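# Unfold the black phone stand, extend its arm, stand it up

## Task

Open out the black phone stand, extend its arm fully, and leave it upright on its base.

## Robot and tools

Robot: two arms, left_arm and right_arm, each with six joints and a two-finger gripper. In rows and in every per-joint list of a result, the order is always waist, shoulder, elbow, wrist pitch, wrist yaw, wrist roll. Stated ranges in rad: waist -2.618 to 3.054, shoulder 0.000 to 3.142, elbow 0.000 to 3.142, wrist pitch -1.571 to 1.571, wrist yaw -1.571 to 1.571, wrist roll -2.094 to 2.094. A real end can sit up to 0.059 rad beyond or short of these.

Frames: the scene frame has its origin at table-top height, halfway between the nominal arm bases, with +z up, +x out across the table and left_arm on the +y side. Image left and right do not follow the arm names. Calibrated bases in the scene frame: left_arm at (-0.011, +0.243, 0) m, quat_wxyz (+1.000, 0, 0, +0.012); right_arm at (+0.019, -0.326, 0) m, quat_wxyz (+1.000, 0, 0, +0.009). Up is +z in both base frames. Each arm's end_effector_position (m) and end_effector_quat_wxyz, and any camera it carries, are reported in that arm's own base frame. Fixed cameras and the table use the scene frame. The reported point lies between the finger pads, roughly 1 cm behind the tips. The fingers point along the gripper's +z and close along its y. Reported hand poses may be off by a few cm, more when the arm is stretched out.

A row is 14 numbers, each in [-1, 1], always for both arms: six left_arm joint values and the left opening, then six right_arm joint values and the right opening. Joint values are scaled offsets, not poses. They count from the Joint targets as they were when the action (or move call) began, not from the previous row. 1.0 equals 1.202 rad for waist, 1.258 shoulder, 1.3 elbow, 2.073 wrist pitch, 2.022 wrist yaw and wrist roll. Sending the same offset again moves the joint further. Opening is absolute: +1 fully open, -1 shut. 0 is itself a command, so to leave a gripper alone resend its current value (see Tool commands).

execute_actions(actions, cameras): actions is a list of actions. Each action is a table of at most 15 rows, one per 1/30 s step. A short table keeps its last row until the 15 steps end, so one action lasts 0.5 s. An empty list just reports state and images. An action is refused for both arms if it would take a joint more than 0.059 rad past its stated end. If the first action fails that check, or any action is malformed, nothing in the call runs. cameras: omit, null or ["all"] for all; [] for none; names are cam_high, cam_low, cam_left_wrist, cam_right_wrist (each 896x504). An unknown name voids the call.

move(target, speed, blend, opening_speed, blocking, cameras): target is one 14-number row or a list of up to 15 rows. Every row's offsets count from the same starting Joint targets, not from the row before. All joints move together, so grippers trace curves, with no avoidance of objects or the other arm. speed is the peak rad/s of the joint with the longest way to go, 0.01 to 2, default 0.5, one value or one per target. blend (rad) rounds corners in a list; 0 stops at each. opening_speed is the rate of the opening command per second on the -1 to +1 scale, at least 0.2; use a low value to close gently. Openings of later targets are applied only after the arms come to rest there. Paths take at least 0.5 s; over 10 s they fall short. blocking=false returns after about 0.5 s while it runs. The result adds a move: line with done, off_target, moving, held or fault, limits=held if steps were withheld, and the worst joint error per arm.

wait(seconds 0 to 10) lets time pass holding commands. stop brakes a running move. zoom_image(camera, region=[x0, y0, x1, y1]) enlarges up to 504x504 pixels of that camera's latest image, origin top-left. finished_scene(scene, 1 or 2) ends the scene for good; call it only once the stand is open and upright by itself.

Results: Joint positions (rad, plus finger gap in m, 0.094 when fully open), Joint velocities ("within noise" means still), Joint targets (the base for your next offsets), Tool commands, grip_measured (same scale as opening), Joint torques (N m, including arm weight; joints 1 to 3 wrap at ±28), and for execute_actions some per-step joint angles. "joint sent to its limit" means a joint was capped at its real end. "joint command not followed" means the clearance check changed some steps. Each step, a joint target can lead its measured angle by at most 0.202 (waist), 0.258 (shoulder), 0.3 (elbow), 0.573 (wrist pitch), 0.522 (yaw, roll) rad, and targets implying more than 200 mm of hand travel get scaled back, so big moves take several actions.

Gripping: each pad squeezes about 50 to 64 N. On a hard part grip_measured can read up to about 3 mm below its true width. Release by commanding well above the reading. If an arm is pressing on something, command its targets back past its measured positions.

Avoid: dropping the stand or letting it go while it moves, slamming or hard pushes, the arms striking each other, anything leaving the table, and long outstretched holds or pushes into unreachable poses (MOTOR HOT, then an OVER-TEMPERATURE FAULT folds that arm). Brief outside tugs on held parts may occur. Thinking time lets the scene run, and quicker, smoother work is better.

Each tool is called after "Emit:" in YAML: its name, and indented under it one key for each argument.

## Session

Emit:
execute_actions:
  actions: []

Scene clock: 0.00 s.
left_arm: end_effector_position=(+0.1883, -0.2346, +0.3121) grip_measured=+1.000 end_effector_quat_wxyz=(+0.327, +0.519, +0.790, +0.016) | right_arm: end_effector_position=(+0.0270, -0.1833, +0.1096) grip_measured=+1.000 end_effector_quat_wxyz=(+0.187, +0.714, +0.651, -0.179)
Joint positions: left_arm=[-1.094 1.305 1.64 -1.317 -0.336 0.17 0.094] | right_arm=[-1.28 0.687 0.604 -0.987 0.156 0.343 0.094]
Joint velocities: within noise
Joint torques (N m): no reading
Motor temperatures (°C): left_arm=[24 31 29 25 24 24 23] | right_arm=[25 24 25 25 23 24 24]
Heat: left arm: 31 °C; right arm: 25 °C.
Joint targets: left_arm=[-1.094 1.295 1.655 -1.302 -0.342 0.167] | right_arm=[-1.280 0.680 0.611 -0.987 0.160 0.344]
Tool commands: left_gripper/opening=+1.0 right_gripper/opening=+1.0

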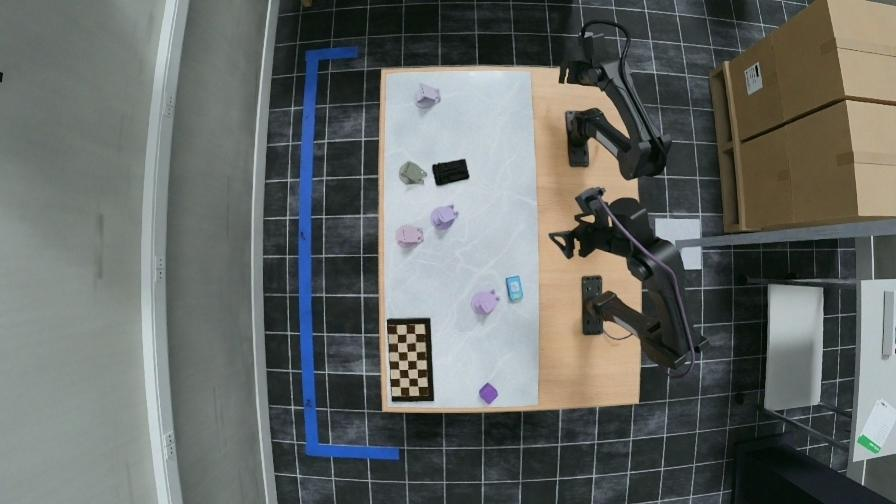

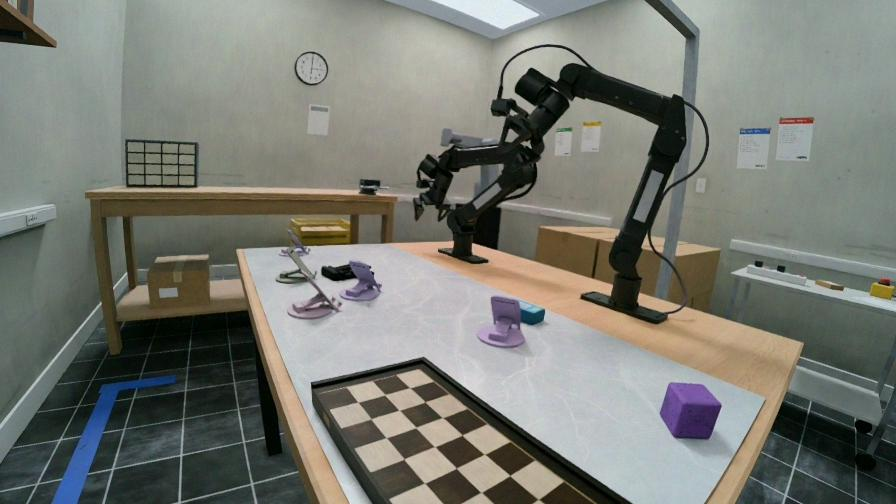

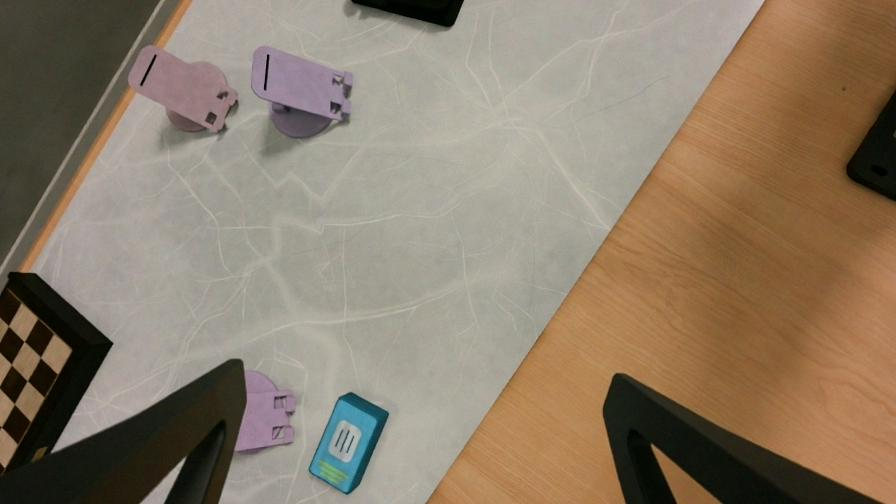

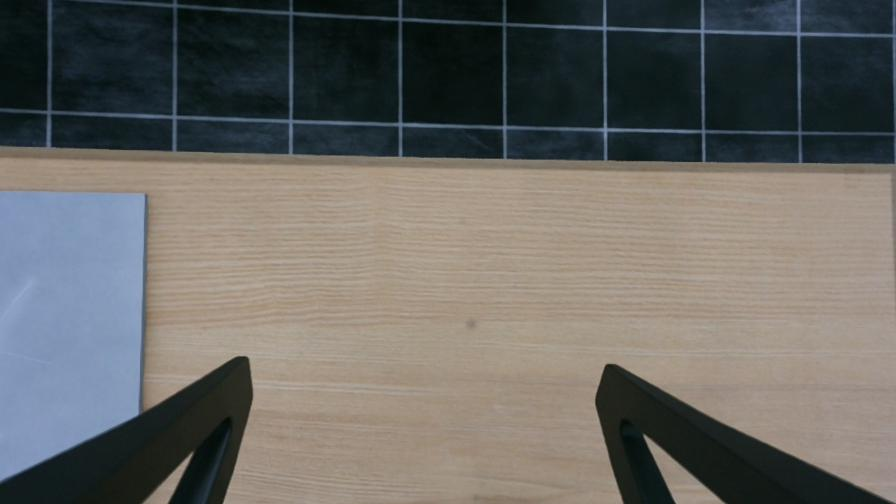

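Emit:
zoom_image:
  camera: "cam_high"
  region: [400, 130, 500, 220]

Emit:
zoom_image:
  camera: "cam_low"
  region: [270, 220, 400, 330]

Scaled by 5.040.

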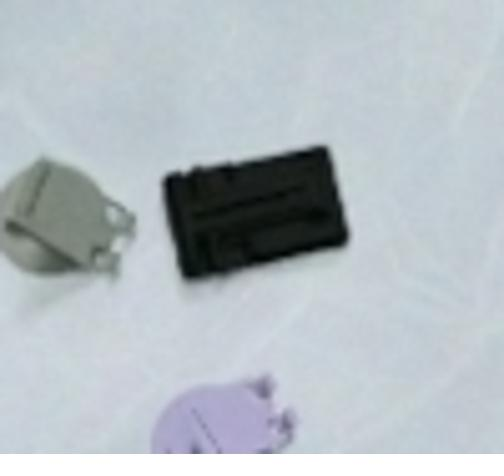

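Scaled by 3.877.

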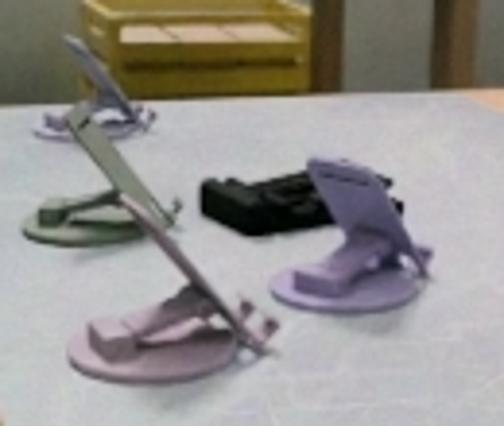

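Emit:
move:
  target: [0,0,0,0,0,0,0.2, 1.0,0.825,0.73,-0.027,-0.079,-0.141,1]
  speed: 0.9
  cameras: []

Emit:
move:
  target: [0,0,0,0,0,0,0.2, 0.248,0,0,0,0,0,1]
  speed: 0.6
  cameras: ["cam_high","cam_right_wrist"]

Scene clock: 17.33 s.
left_arm: end_effector_position=(+0.1883, -0.2346, +0.3121) grip_measured=+0.202 end_effector_quat_wxyz=(+0.327, +0.519, +0.790, +0.016) | right_arm: end_effector_position=(+0.3956, -0.0278, +0.1627) grip_measured=+1.000 end_effector_quat_wxyz=(+0.181, +0.069, +0.981, -0.001)
Joint positions: left_arm=[-1.094 1.305 1.64 -1.317 -0.336 0.17 0.056] | right_arm=[-0.072 1.71 1.528 -1.026 0.002 0.068 0.094]
Joint velocities: within noise
Joint torques (N m): left_arm=[0.02 -4.6 6.89 1.18 -0.2 -0.01] | right_arm=[-0.53 -8.83 8.27 0.64 0.01 -0.11]
Motor temperatures (°C): left_arm=[24 32 30 27 24 24 23] | right_arm=[25 24 27 26 23 24 24]
Heat: left arm: 32 °C; right arm: 27 °C.
Joint targets: left_arm=[-1.094 1.295 1.655 -1.302 -0.342 0.167] | right_arm=[-0.078 1.718 1.560 -1.043 0.000 0.058]
move: done
No camera images: "cameras" was empty.

Scene clock: 18.23 s.
left_arm: end_effector_position=(+0.1883, -0.2346, +0.3121) grip_measured=+0.202 end_effector_quat_wxyz=(+0.327, +0.519, +0.790, +0.016) | right_arm: end_effector_position=(+0.3864, +0.0882, +0.1627) grip_measured=+1.000 end_effector_quat_wxyz=(+0.179, -0.076, +0.981, +0.027)
Joint positions: left_arm=[-1.094 1.305 1.64 -1.317 -0.336 0.17 0.056] | right_arm=[0.221 1.71 1.528 -1.027 -0.002 0.066 0.094]
Joint velocities: within noise
Joint torques (N m): left_arm=[0.02 -4.62 6.83 1.17 -0.2 -0.03] | right_arm=[-0.21 -8.66 8.21 0.62 0.03 -0.12]
Motor temperatures (°C): left_arm=[24 32 30 27 24 24 23] | right_arm=[25 24 27 26 23 24 24]
Heat: left arm: 32 °C; right arm: 27 °C.
Joint targets: left_arm=[-1.094 1.295 1.655 -1.302 -0.342 0.167] | right_arm=[0.220 1.718 1.560 -1.043 0.000 0.059]
move: done
Images, in order (width x height): cam_high 896x504, cam_right_wrist 896x504.

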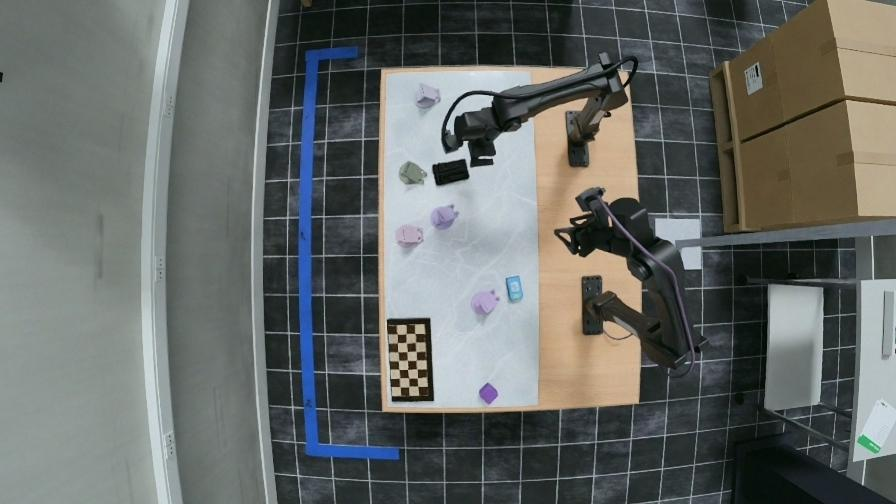

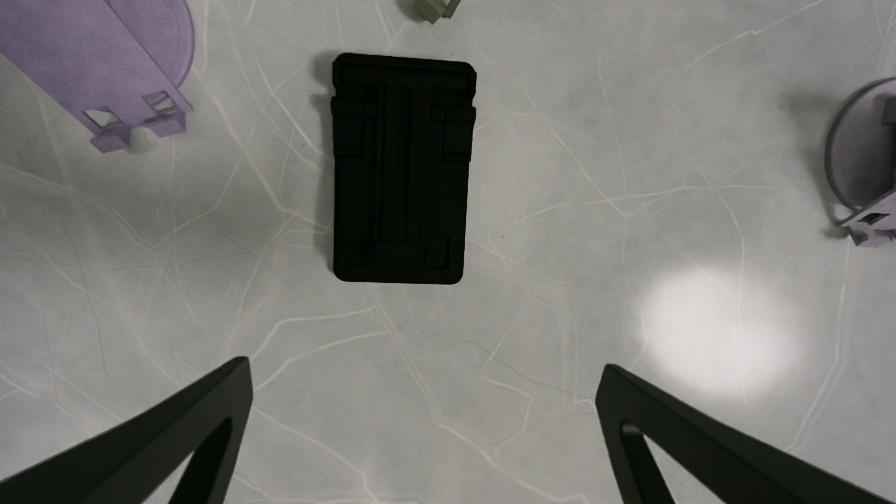

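Emit:
zoom_image:
  camera: "cam_right_wrist"
  region: [280, 30, 530, 300]

Scaled by 1.867.

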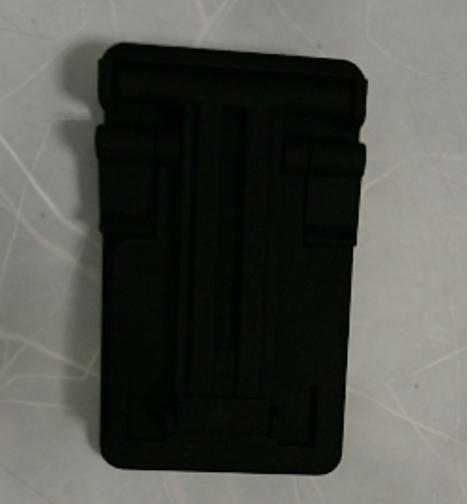

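Emit:
move:
  target: [0,0,0,0,0,0,0.2, 0.029,-0.894,-1.0,0.431,0,0,1]
  speed: 0.9
  cameras: ["cam_right_wrist"]

Emit:
zoom_image:
  camera: "cam_right_wrist"
  region: [330, 80, 570, 280]

Scene clock: 48.87 s.
left_arm: end_effector_position=(+0.1883, -0.2346, +0.3121) grip_measured=+0.202 end_effector_quat_wxyz=(+0.327, +0.519, +0.790, +0.016) | right_arm: end_effector_position=(+0.2645, +0.0675, +0.1281) grip_measured=+1.000 end_effector_quat_wxyz=(+0.506, -0.077, +0.855, +0.080)
Joint positions: left_arm=[-1.094 1.305 1.64 -1.317 -0.336 0.17 0.056] | right_arm=[0.245 0.607 0.276 -0.164 -0.002 0.066 0.094]
Joint velocities: within noise
Joint torques (N m): left_arm=[-0.03 -4.59 6.89 1.18 -0.22 -0.01] | right_arm=[0.65 -1.09 5.27 1.78 0.08 -0.1]
Motor temperatures (°C): left_arm=[24 32 31 29 24 24 23] | right_arm=[25 27 31 26 23 24 24]
Heat: left arm: 32 °C; right arm: 31 °C.
Joint targets: left_arm=[-1.094 1.295 1.655 -1.302 -0.342 0.167] | right_arm=[0.255 0.594 0.260 -0.150 0.000 0.059]
move: done
Images, in order (width x height): cam_right_wrist 896x504.

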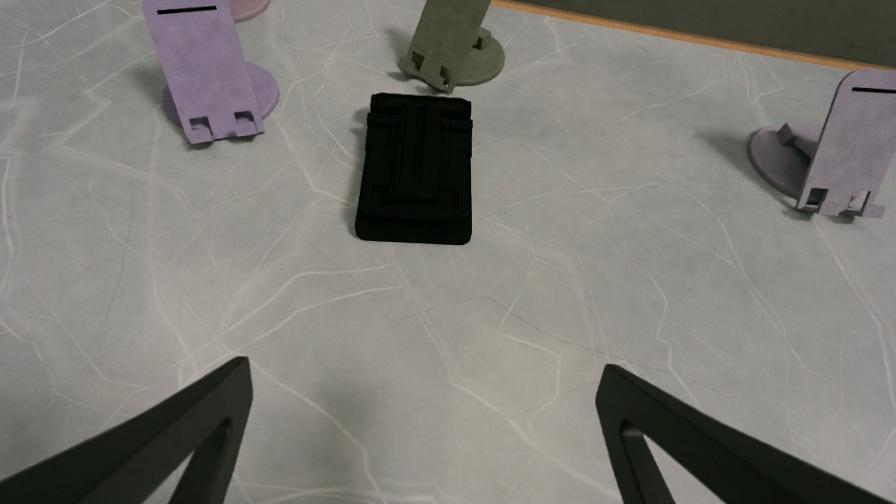

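Scaled by 2.100.

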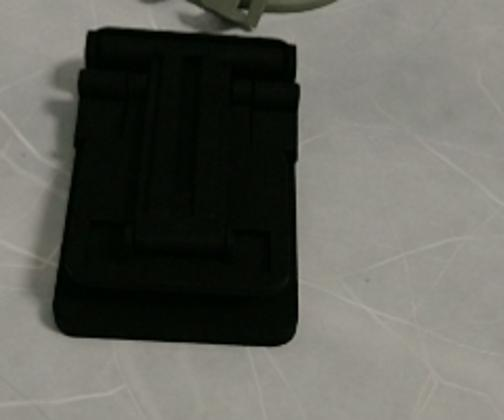

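Emit:
move:
  target: [0,0,0,0,0,0,0.2, 0,0.879,0.877,-0.217,0,0.033,1]
  speed: 0.9
  cameras: []

Emit:
move:
  target: [0,0,0,0,0,0,0.2, 0,0.319,0.275,-0.076,0,0,1]
  speed: 0.6
  cameras: ["cam_high","cam_right_wrist"]

Scene clock: 125.10 s.
left_arm: end_effector_position=(+0.1883, -0.2346, +0.3121) grip_measured=+0.202 end_effector_quat_wxyz=(+0.327, +0.519, +0.790, +0.016) | right_arm: end_effector_position=(+0.4418, +0.1119, +0.1639) grip_measured=+1.000 end_effector_quat_wxyz=(+0.321, -0.061, +0.943, +0.059)
Joint positions: left_arm=[-1.094 1.305 1.64 -1.317 -0.336 0.17 0.056] | right_arm=[0.245 1.689 1.364 -0.581 -0.002 0.116 0.094]
Joint velocities: within noise
Joint torques (N m): left_arm=[-0.05 -4.6 6.82 1.18 -0.22 -0.01] | right_arm=[0.58 -8.87 8.96 1.06 0.02 0.12]
Motor temperatures (°C): left_arm=[24 31 31 30 24 24 23] | right_arm=[25 24 30 33 23 24 24]
Heat: left arm: 31 °C; right arm: 33 °C.
Joint targets: left_arm=[-1.094 1.295 1.655 -1.302 -0.342 0.167] | right_arm=[0.255 1.700 1.400 -0.599 0.000 0.125]
move: off_target (right_arm); right_arm: the elbow is farthest, 0.036 rad from its target
No camera images: "cameras" was empty.

Scene clock: 126.40 s.
left_arm: end_effector_position=(+0.1883, -0.2346, +0.3121) grip_measured=+0.202 end_effector_quat_wxyz=(+0.327, +0.519, +0.790, +0.016) | right_arm: end_effector_position=(+0.4977, +0.1259, +0.0974) grip_measured=+1.000 end_effector_quat_wxyz=(+0.230, -0.063, +0.970, +0.043)
Joint positions: left_arm=[-1.094 1.305 1.64 -1.317 -0.336 0.17 0.056] | right_arm=[0.245 2.085 1.726 -0.739 -0.002 0.116 0.094]
Joint velocities: within noise
Joint torques (N m): left_arm=[0.01 -4.64 6.89 1.17 -0.23 -0.02] | right_arm=[0.65 -12.03 8.44 0.88 0.06 0.05]
Motor temperatures (°C): left_arm=[24 31 31 30 24 24 23] | right_arm=[25 25 30 33 23 24 24]
Heat: left arm: 31 °C; right arm: 33 °C.
Joint targets: left_arm=[-1.094 1.295 1.655 -1.302 -0.342 0.167] | right_arm=[0.255 2.101 1.758 -0.757 0.000 0.125]
move: done
Images, in order (width x height): cam_high 896x504, cam_right_wrist 896x504.

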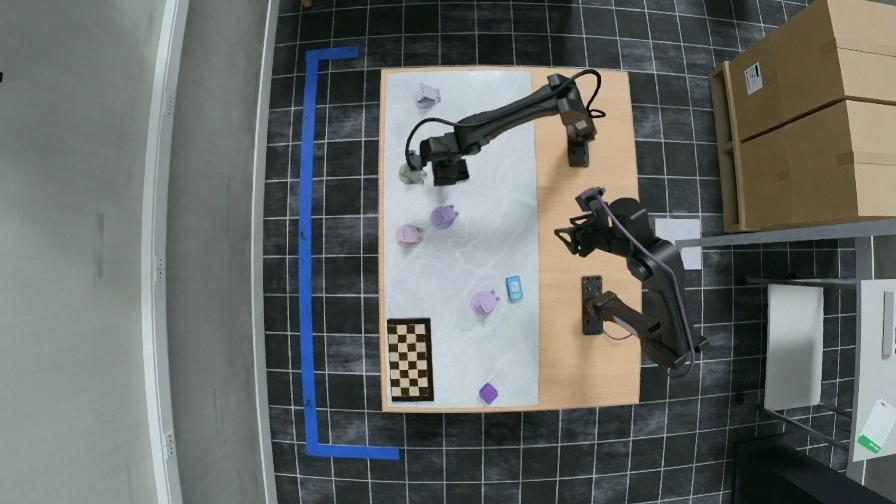

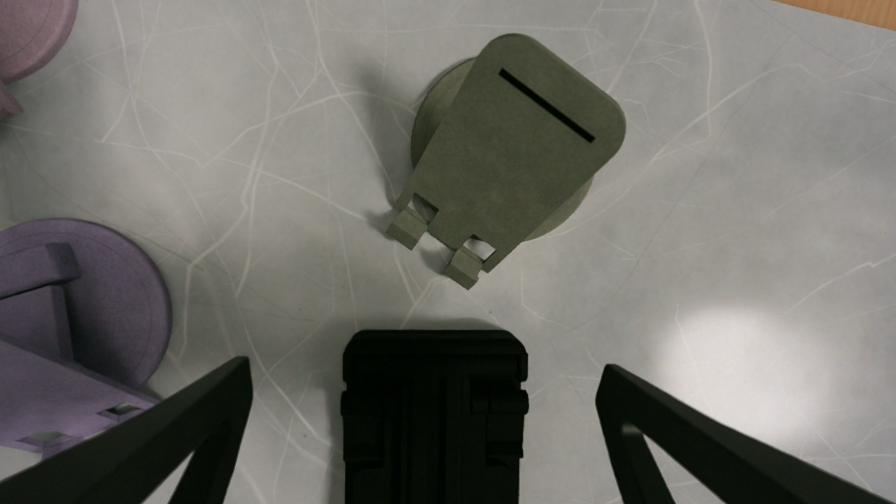

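Emit:
move:
  target: [0,0,0,0,0,0,0.2, 0,0.016,-0.165,0.114,0,0,1]
  speed: 0.2
  cameras: ["cam_right_wrist"]

Scene clock: 141.23 s.
left_arm: end_effector_position=(+0.1883, -0.2346, +0.3121) grip_measured=+0.202 end_effector_quat_wxyz=(+0.327, +0.519, +0.790, +0.016) | right_arm: end_effector_position=(+0.4959, +0.1255, +0.0532) grip_measured=+1.000 end_effector_quat_wxyz=(+0.240, -0.063, +0.968, +0.045)
Joint positions: left_arm=[-1.094 1.305 1.64 -1.317 -0.336 0.17 0.056] | right_arm=[0.245 2.099 1.56 -0.538 -0.002 0.116 0.094]
Joint velocities: within noise
Joint torques (N m): left_arm=[-0.01 -4.67 6.83 1.17 -0.23 -0.03] | right_arm=[0.65 -11.62 4.77 1.17 0.01 0.1]
Motor temperatures (°C): left_arm=[24 31 31 30 24 24 23] | right_arm=[25 27 30 30 23 24 24]
Heat: left arm: 31 °C; right arm: 30 °C.
Joint targets: left_arm=[-1.094 1.295 1.655 -1.302 -0.342 0.167] | right_arm=[0.255 2.121 1.543 -0.521 0.000 0.125]
move: done
Images, in order (width x height): cam_right_wrist 896x504.

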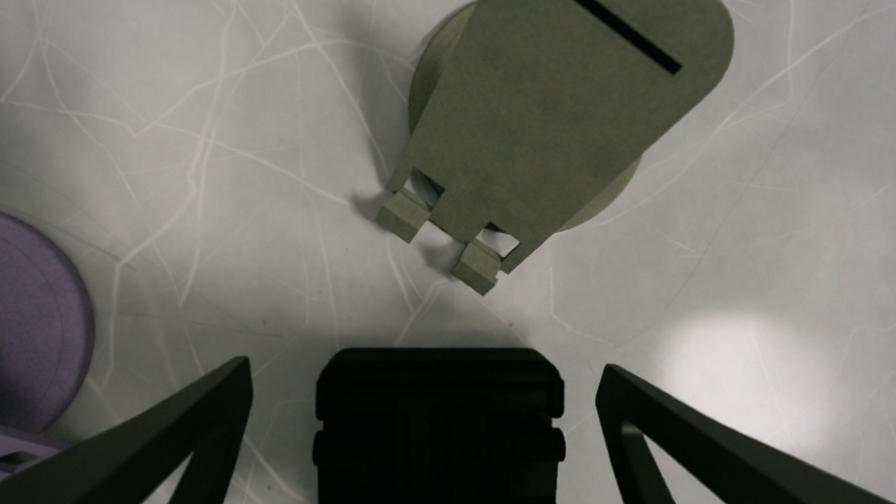

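Emit:
move:
  target: [0,0,0,0,0,0,0.2, 0,-0.012,-0.073,0.037,0,0,1]
  speed: 0.1
  cameras: ["cam_right_wrist"]

Scene clock: 147.43 s.
left_arm: end_effector_position=(+0.1883, -0.2346, +0.3121) grip_measured=+0.202 end_effector_quat_wxyz=(+0.327, +0.519, +0.790, +0.016) | right_arm: end_effector_position=(+0.4849, +0.1224, +0.0299) grip_measured=+1.000 end_effector_quat_wxyz=(+0.232, -0.063, +0.970, +0.042)
Joint positions: left_arm=[-1.094 1.305 1.64 -1.317 -0.336 0.17 0.056] | right_arm=[0.245 2.099 1.47 -0.466 0 0.116 0.094]
Joint velocities: within noise
Joint torques (N m): left_arm=[-0.02 -4.64 6.84 1.19 -0.23 -0.03] | right_arm=[0.69 -12.72 4.11 1.21 0.07 0.04]
Motor temperatures (°C): left_arm=[24 31 31 31 24 24 23] | right_arm=[25 28 29 30 23 24 24]
Heat: left arm: 31 °C; right arm: 30 °C.
Joint targets: left_arm=[-1.094 1.295 1.655 -1.302 -0.342 0.167] | right_arm=[0.255 2.106 1.448 -0.444 0.000 0.125]
move: done
Images, in order (width x height): cam_right_wrist 896x504.

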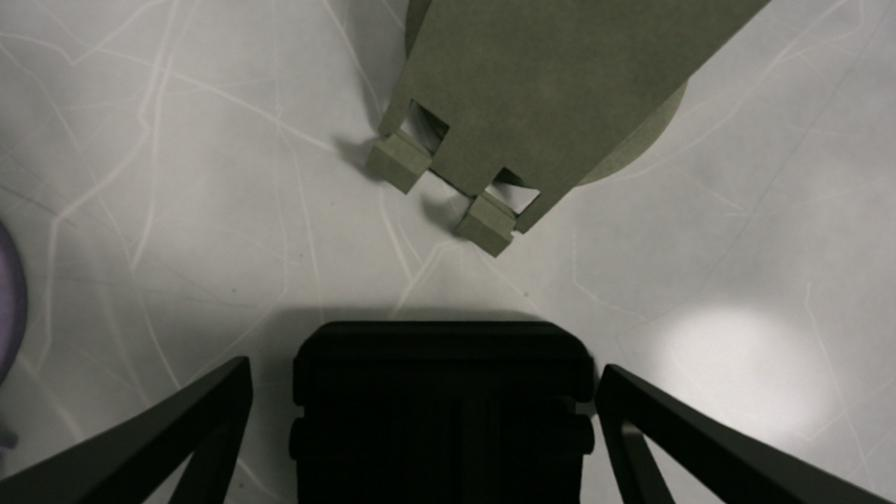

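Emit:
move:
  target: [0,0,0,0,0,0,0.2, -0.022,0,0.012,-0.008,0,0,1]
  speed: 0.1
  cameras: []

Emit:
move:
  target: [0,0,0,0,0,0,0.2, 0,0,0,0,0,0,0.3]
  opening_speed: 0.5
  cameras: ["cam_right_wrist","cam_low"]

Scene clock: 152.17 s.
left_arm: end_effector_position=(+0.1883, -0.2346, +0.3121) grip_measured=+0.202 end_effector_quat_wxyz=(+0.327, +0.519, +0.790, +0.016) | right_arm: end_effector_position=(+0.4854, +0.1208, +0.0300) grip_measured=+1.000 end_effector_quat_wxyz=(+0.232, -0.061, +0.970, +0.042)
Joint positions: left_arm=[-1.094 1.305 1.64 -1.317 -0.336 0.17 0.056] | right_arm=[0.242 2.099 1.47 -0.466 0 0.117 0.094]
Joint velocities: within noise
Joint torques (N m): left_arm=[-0.03 -4.57 6.87 1.17 -0.21 -0.02] | right_arm=[-1.13 -12.56 5.11 1.01 -0.01 0.09]
Motor temperatures (°C): left_arm=[24 31 31 31 24 24 23] | right_arm=[25 29 29 30 23 24 24]
Heat: left arm: 31 °C; right arm: 30 °C.
Joint targets: left_arm=[-1.094 1.295 1.655 -1.302 -0.342 0.167] | right_arm=[0.228 2.106 1.464 -0.460 0.000 0.125]
move: done
No camera images: "cameras" was empty.

Scene clock: 153.77 s.
left_arm: end_effector_position=(+0.1883, -0.2346, +0.3121) grip_measured=+0.202 end_effector_quat_wxyz=(+0.327, +0.519, +0.790, +0.016) | right_arm: end_effector_position=(+0.4861, +0.1180, +0.0300) grip_measured=+0.502 end_effector_quat_wxyz=(+0.232, -0.058, +0.970, +0.041)
Joint positions: left_arm=[-1.094 1.305 1.64 -1.317 -0.336 0.17 0.056] | right_arm=[0.237 2.099 1.47 -0.466 0.001 0.117 0.071]
Joint velocities: within noise
Joint torques (N m): left_arm=[0.06 -4.6 6.86 1.17 -0.23 0] | right_arm=[-0.64 -12.82 4.94 1.04 0.01 0.02]
Motor temperatures (°C): left_arm=[24 31 31 31 24 24 23] | right_arm=[25 30 29 30 23 24 24]
Heat: left arm: 31 °C; right arm: 30 °C.
Joint targets: left_arm=[-1.094 1.295 1.655 -1.302 -0.342 0.167] | right_arm=[0.229 2.106 1.464 -0.460 0.000 0.125]
move: done
Images, in order (width x height): cam_low 896x504, cam_right_wrist 896x504.

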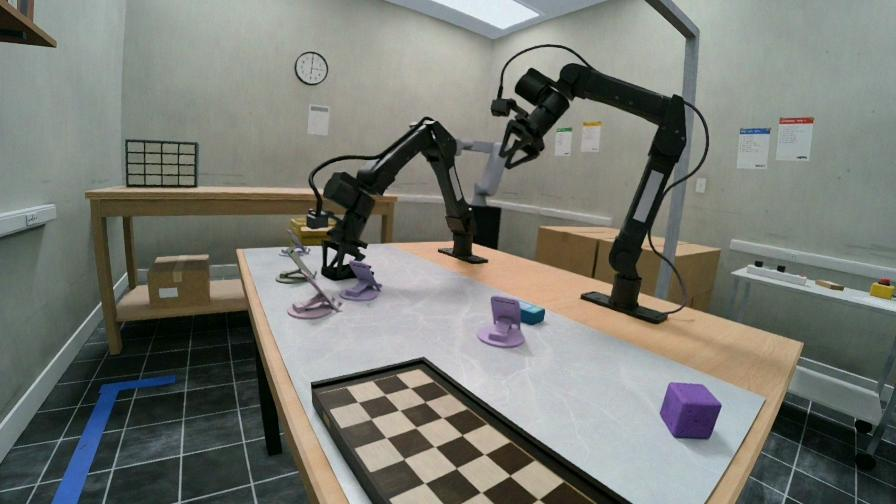

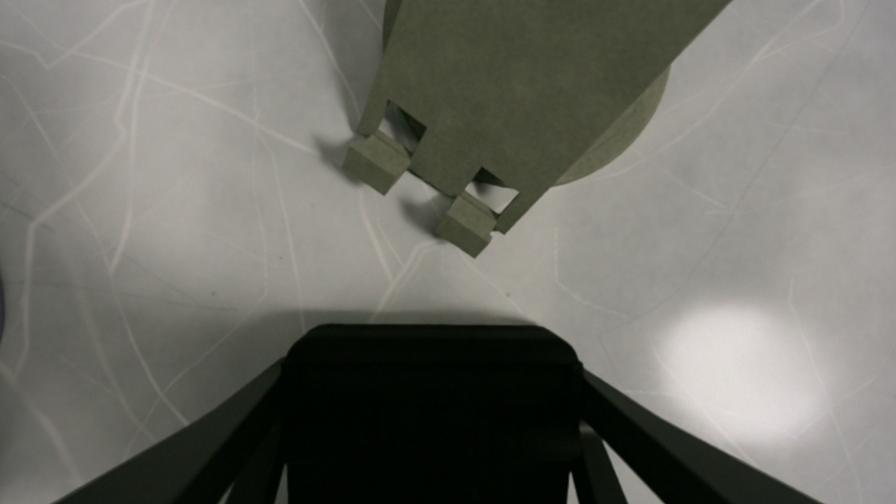

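Emit:
move:
  target:
    - [0,0,0,0,0,0,0.2, 0,-0.033,0.058,-0.055,0,0,0.3]
    - [0.993,0.401,0.15,-0.0955,0.515,-0.692,0.2, 0,-0.277,-0.215,-0.032,0,0,0.3]
  speed: [0.1, 0.4]

Scene clock: 173.00 s.
left_arm: end_effector_position=(+0.3513, -0.0777, +0.2349) grip_measured=+0.202 end_effector_quat_wxyz=(-0.137, -0.565, +0.752, -0.310) | right_arm: end_effector_position=(+0.4064, +0.0988, +0.0635) grip_measured=+0.502 end_effector_quat_wxyz=(+0.210, -0.058, +0.975, +0.037)
Joint positions: left_arm=[0.098 1.785 1.807 -1.486 0.686 -1.228 0.056] | right_arm=[0.237 1.792 1.2 -0.549 0.001 0.117 0.071]
Joint velocities: within noise
Joint torques (N m): left_arm=[0.08 -6.94 9.16 0.13 0.54 -0.01] | right_arm=[-0.76 -13.04 4.64 1.08 0.08 0.1]
Motor temperatures (°C): left_arm=[24 31 32 30 24 24 23] | right_arm=[25 32 29 30 23 24 25]
Heat: left arm: 32 °C; right arm: 32 °C.
Joint targets: left_arm=[0.099 1.799 1.850 -1.500 0.700 -1.232] | right_arm=[0.229 1.758 1.185 -0.527 0.000 0.125]
move: off_target (left_arm); left_arm: the elbow is farthest, 0.043 rad from its target

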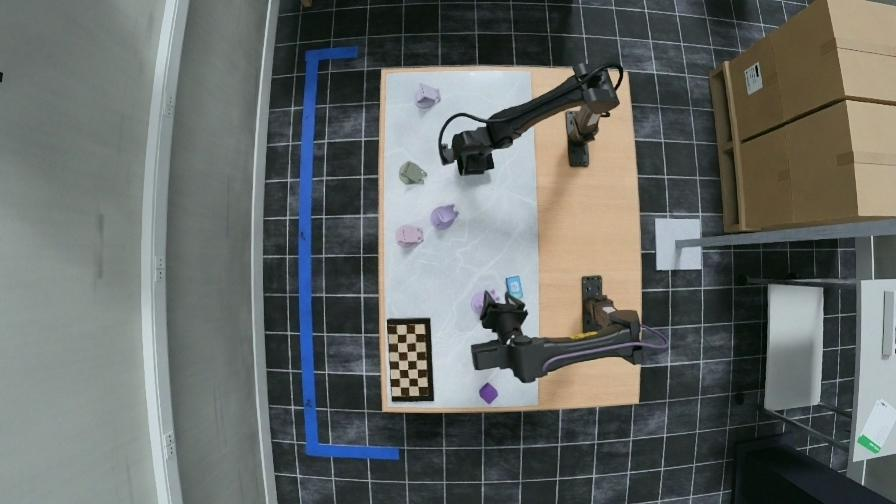

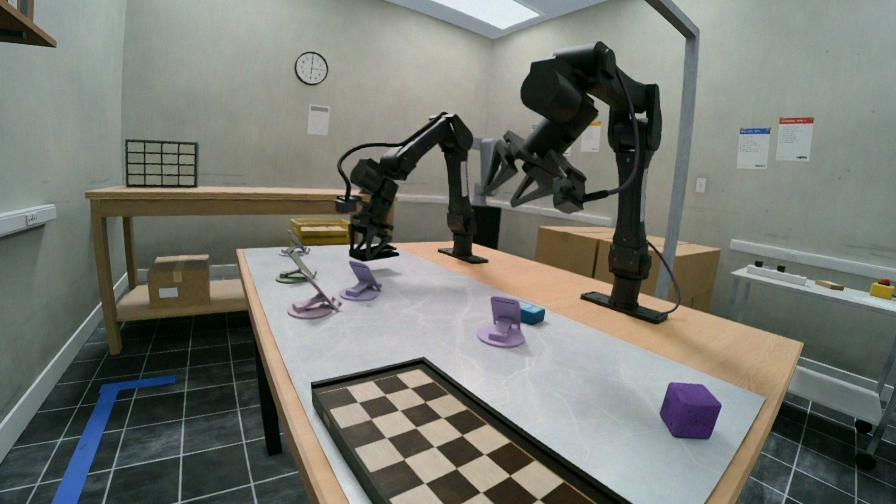

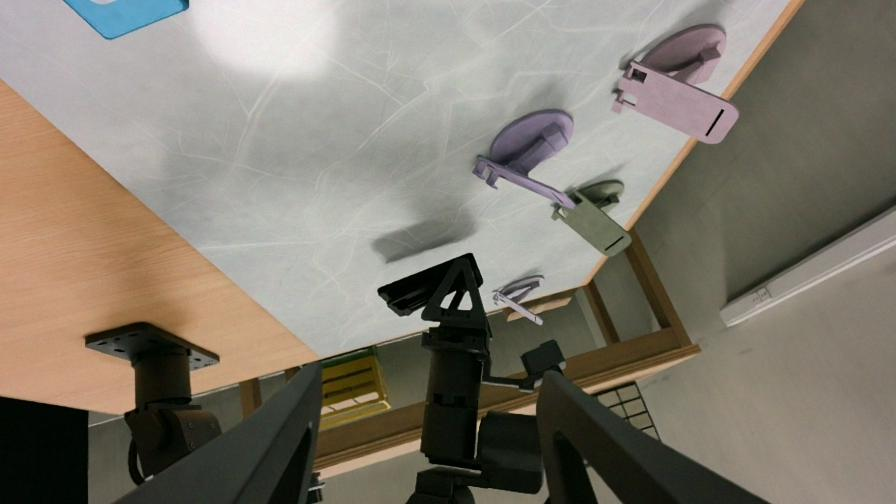

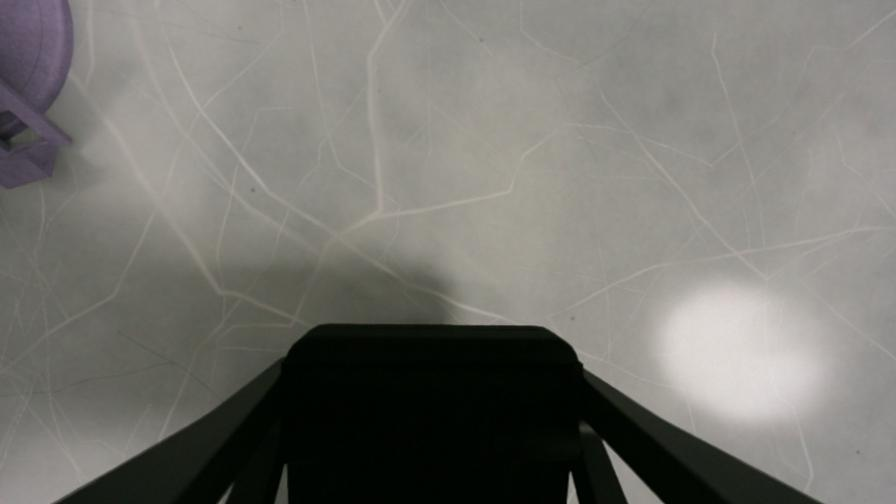

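Emit:
move:
  target: [0,0,0,0,0,0,0.2, 0.5,0,0,0,0,0,0.3]
  speed: 0.4

Emit:
zoom_image:
  camera: "cam_low"
  region: [380, 180, 520, 310]

Scene clock: 179.80 s.
left_arm: end_effector_position=(+0.3512, -0.0779, +0.2350) grip_measured=+0.202 end_effector_quat_wxyz=(-0.138, -0.565, +0.752, -0.311) | right_arm: end_effector_position=(+0.2813, +0.3101, +0.0637) grip_measured=+0.501 end_effector_quat_wxyz=(+0.190, -0.341, +0.915, +0.099)
Joint positions: left_arm=[0.098 1.785 1.807 -1.486 0.687 -1.229 0.056] | right_arm=[0.831 1.792 1.2 -0.547 -0.002 0.117 0.071]
Joint velocities: within noise
Joint torques (N m): left_arm=[0.03 -6.93 9.1 0.15 0.54 -0.02] | right_arm=[-0.13 -13.26 4.6 1.08 -0.01 0.04]
Motor temperatures (°C): left_arm=[24 31 33 29 25 24 23] | right_arm=[25 32 29 30 23 24 25]
Heat: left arm: 33 °C; right arm: 32 °C.
Joint targets: left_arm=[0.099 1.799 1.850 -1.500 0.700 -1.232] | right_arm=[0.830 1.758 1.185 -0.527 0.000 0.125]
move: off_target (left_arm); left_arm: the elbow is farthest, 0.043 rad from its target

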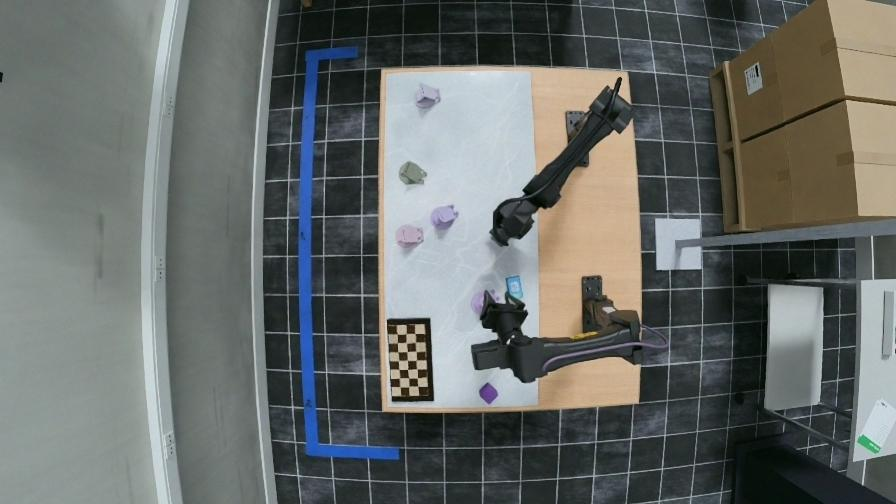

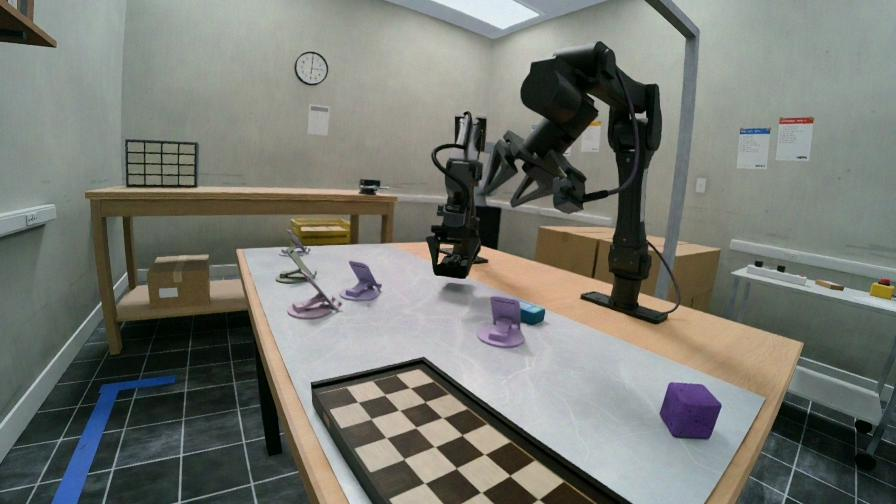

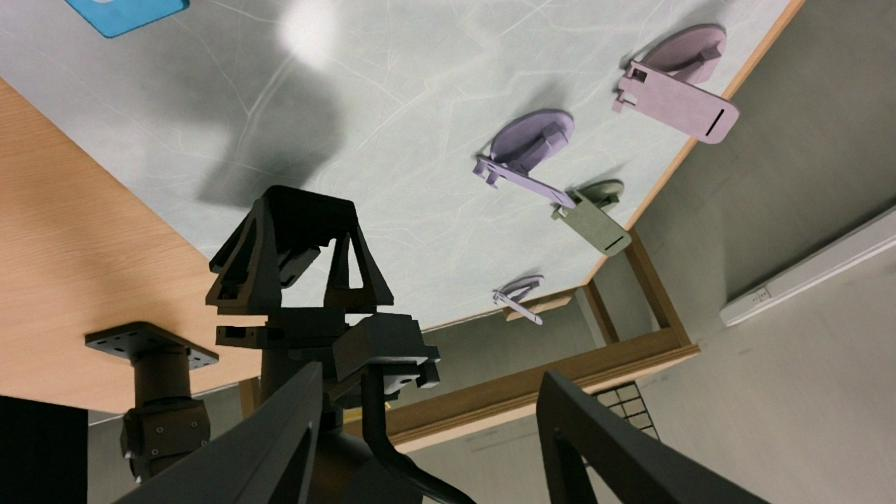

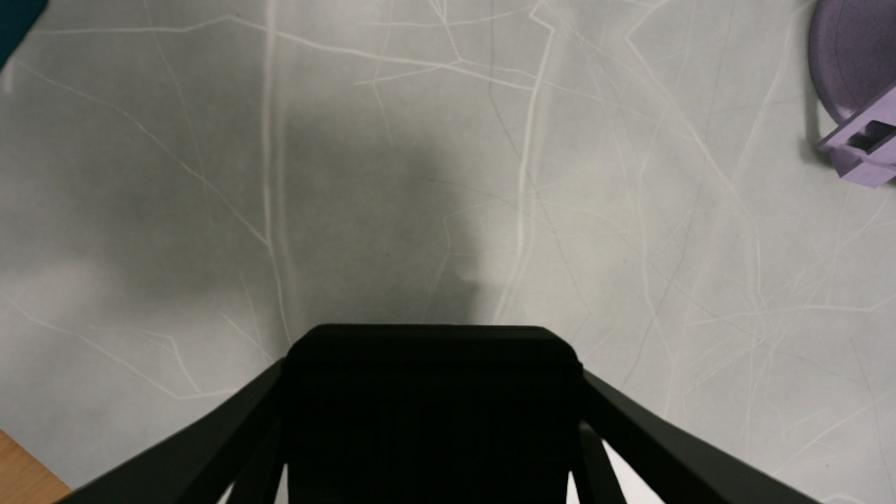

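Scaled by 3.600.

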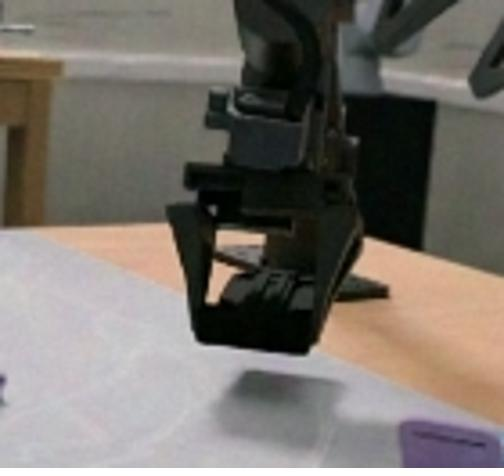

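Emit:
move:
  target:
    - [0,0,0,0,0,0,0.2, 0,0.15,0.109,0.023,0,0,0.3]
    - [0,0,0,0,0,0,0.2, 0,0.179,0.072,0.064,0,0,0.3]
  speed: [0.3, 0.08]

Emit:
zoom_image:
  camera: "cam_low"
  region: [380, 180, 520, 310]

Scene clock: 190.03 s.
left_arm: end_effector_position=(+0.3512, -0.0779, +0.2350) grip_measured=+0.202 end_effector_quat_wxyz=(-0.138, -0.565, +0.752, -0.311) | right_arm: end_effector_position=(+0.3122, +0.3440, +0.0356) grip_measured=+0.501 end_effector_quat_wxyz=(+0.211, -0.340, +0.910, +0.109)
Joint positions: left_arm=[0.098 1.785 1.807 -1.486 0.687 -1.229 0.056] | right_arm=[0.831 1.965 1.29 -0.417 -0.002 0.117 0.071]
Joint velocities: within noise
Joint torques (N m): left_arm=[0.06 -6.87 9.1 0.16 0.54 -0.01] | right_arm=[-0.29 -10.35 4.48 1.25 0.05 0.06]
Motor temperatures (°C): left_arm=[24 31 33 29 25 24 23] | right_arm=[25 31 28 30 23 24 26]
Heat: left arm: 33 °C; right arm: 31 °C.
Joint targets: left_arm=[0.099 1.799 1.850 -1.500 0.700 -1.232] | right_arm=[0.830 1.983 1.278 -0.394 0.000 0.125]
move: off_target (left_arm); left_arm: the elbow is farthest, 0.043 rad from its target

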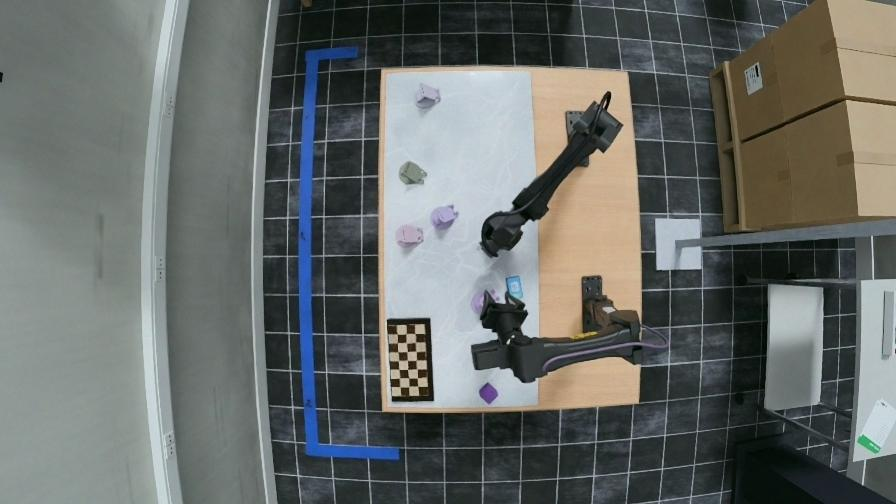

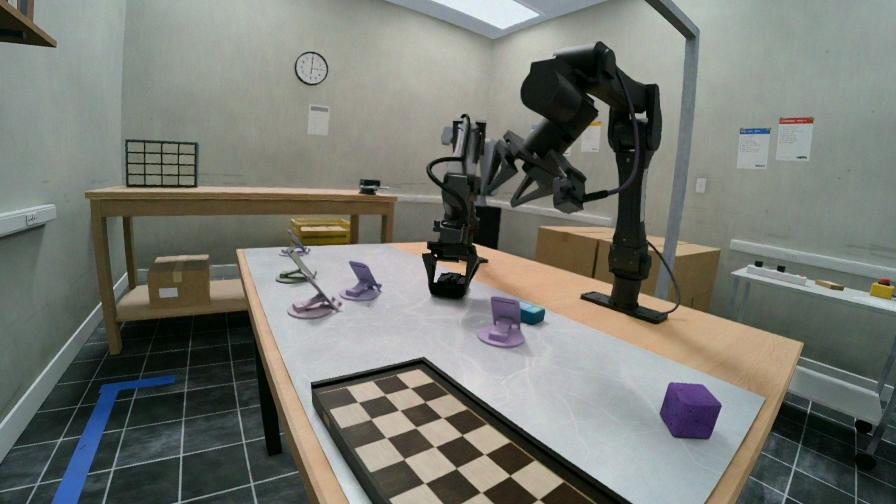

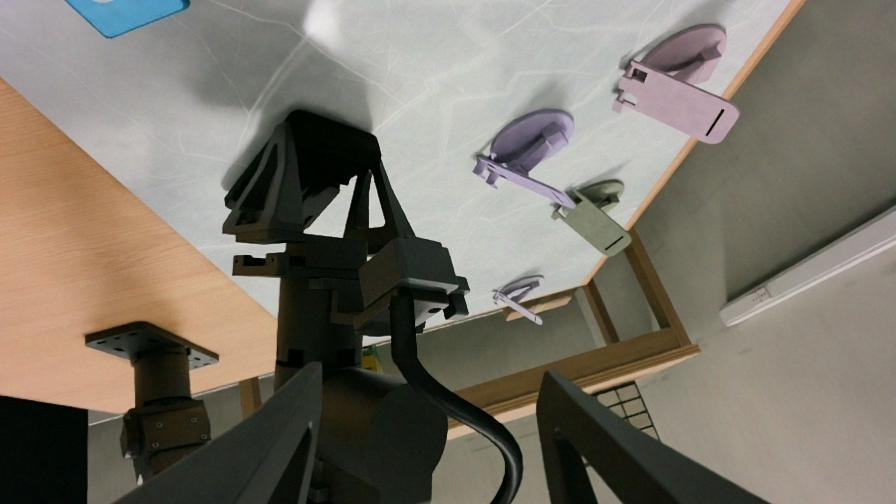

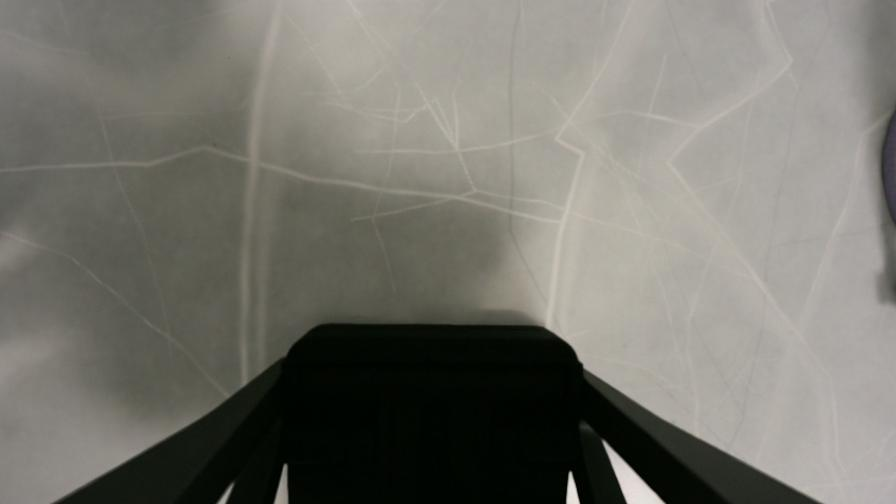

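Scaled by 3.600.

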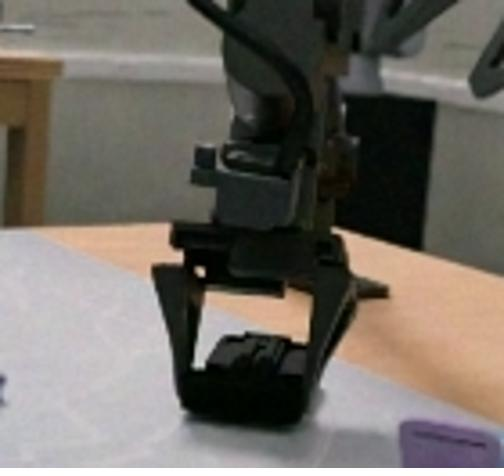

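Emit:
move:
  target: [0,0,0,0,0,0,0.2, 0,0.014,0,0.006,0,0,0.3]
  speed: 0.05
  cameras: []

Emit:
move:
  target: [0,0,0,0,0,0,0.2, 0,-0.004,0,0,0,0,0.95]
  opening_speed: 0.6
  cameras: ["cam_right_wrist"]

Scene clock: 194.77 s.
left_arm: end_effector_position=(+0.3512, -0.0779, +0.2350) grip_measured=+0.202 end_effector_quat_wxyz=(-0.138, -0.565, +0.752, -0.311) | right_arm: end_effector_position=(+0.3130, +0.3448, +0.0292) grip_measured=+0.501 end_effector_quat_wxyz=(+0.208, -0.340, +0.911, +0.108)
Joint positions: left_arm=[0.098 1.785 1.807 -1.486 0.687 -1.229 0.056] | right_arm=[0.831 1.982 1.29 -0.405 -0.002 0.117 0.071]
Joint velocities: within noise
Joint torques (N m): left_arm=[0.02 -6.93 9.13 0.16 0.53 -0.02] | right_arm=[-0.43 -10.35 4.72 1.2 -0.01 0.09]
Motor temperatures (°C): left_arm=[24 31 33 28 25 24 23] | right_arm=[25 31 28 30 23 24 26]
Heat: left arm: 33 °C; right arm: 31 °C.
Joint targets: left_arm=[0.099 1.799 1.850 -1.500 0.700 -1.232] | right_arm=[0.830 2.000 1.278 -0.382 0.000 0.125]
move: off_target (left_arm); left_arm: the elbow is farthest, 0.043 rad from its target
No camera images: "cameras" was empty.

Scene clock: 196.07 s.
left_arm: end_effector_position=(+0.3512, -0.0779, +0.2350) grip_measured=+0.202 end_effector_quat_wxyz=(-0.138, -0.565, +0.752, -0.311) | right_arm: end_effector_position=(+0.3139, +0.3458, +0.0299) grip_measured=+0.949 end_effector_quat_wxyz=(+0.211, -0.340, +0.910, +0.109)
Joint positions: left_arm=[0.098 1.785 1.807 -1.486 0.687 -1.229 0.056] | right_arm=[0.831 1.982 1.29 -0.399 -0.002 0.117 0.092]
Joint velocities: within noise
Joint torques (N m): left_arm=[0.05 -6.93 9.13 0.14 0.53 -0.02] | right_arm=[-0.28 -10.67 4.68 1.12 0.05 0.06]
Motor temperatures (°C): left_arm=[24 31 33 28 25 24 23] | right_arm=[25 31 28 30 23 24 26]
Heat: left arm: 33 °C; right arm: 31 °C.
Joint targets: left_arm=[0.099 1.799 1.850 -1.500 0.700 -1.232] | right_arm=[0.830 1.995 1.278 -0.382 0.000 0.125]
move: off_target (left_arm); left_arm: the elbow is farthest, 0.043 rad from its target
Images, in order (width x height): cam_right_wrist 896x504.

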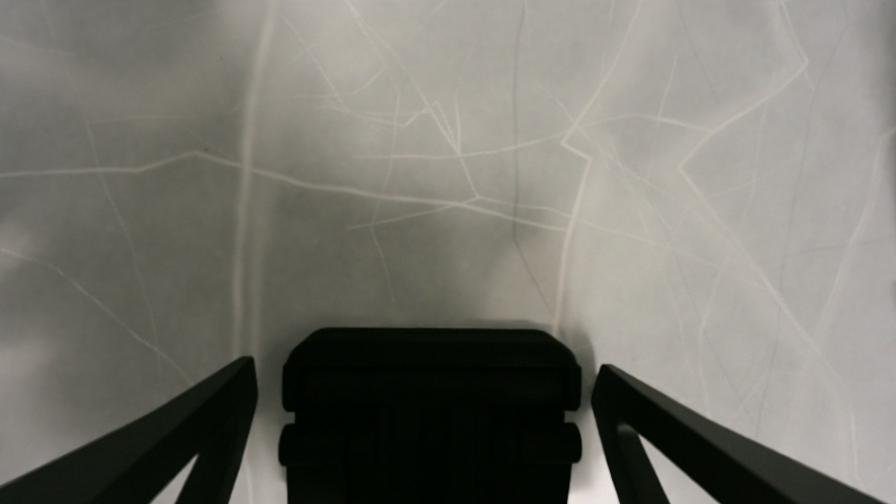

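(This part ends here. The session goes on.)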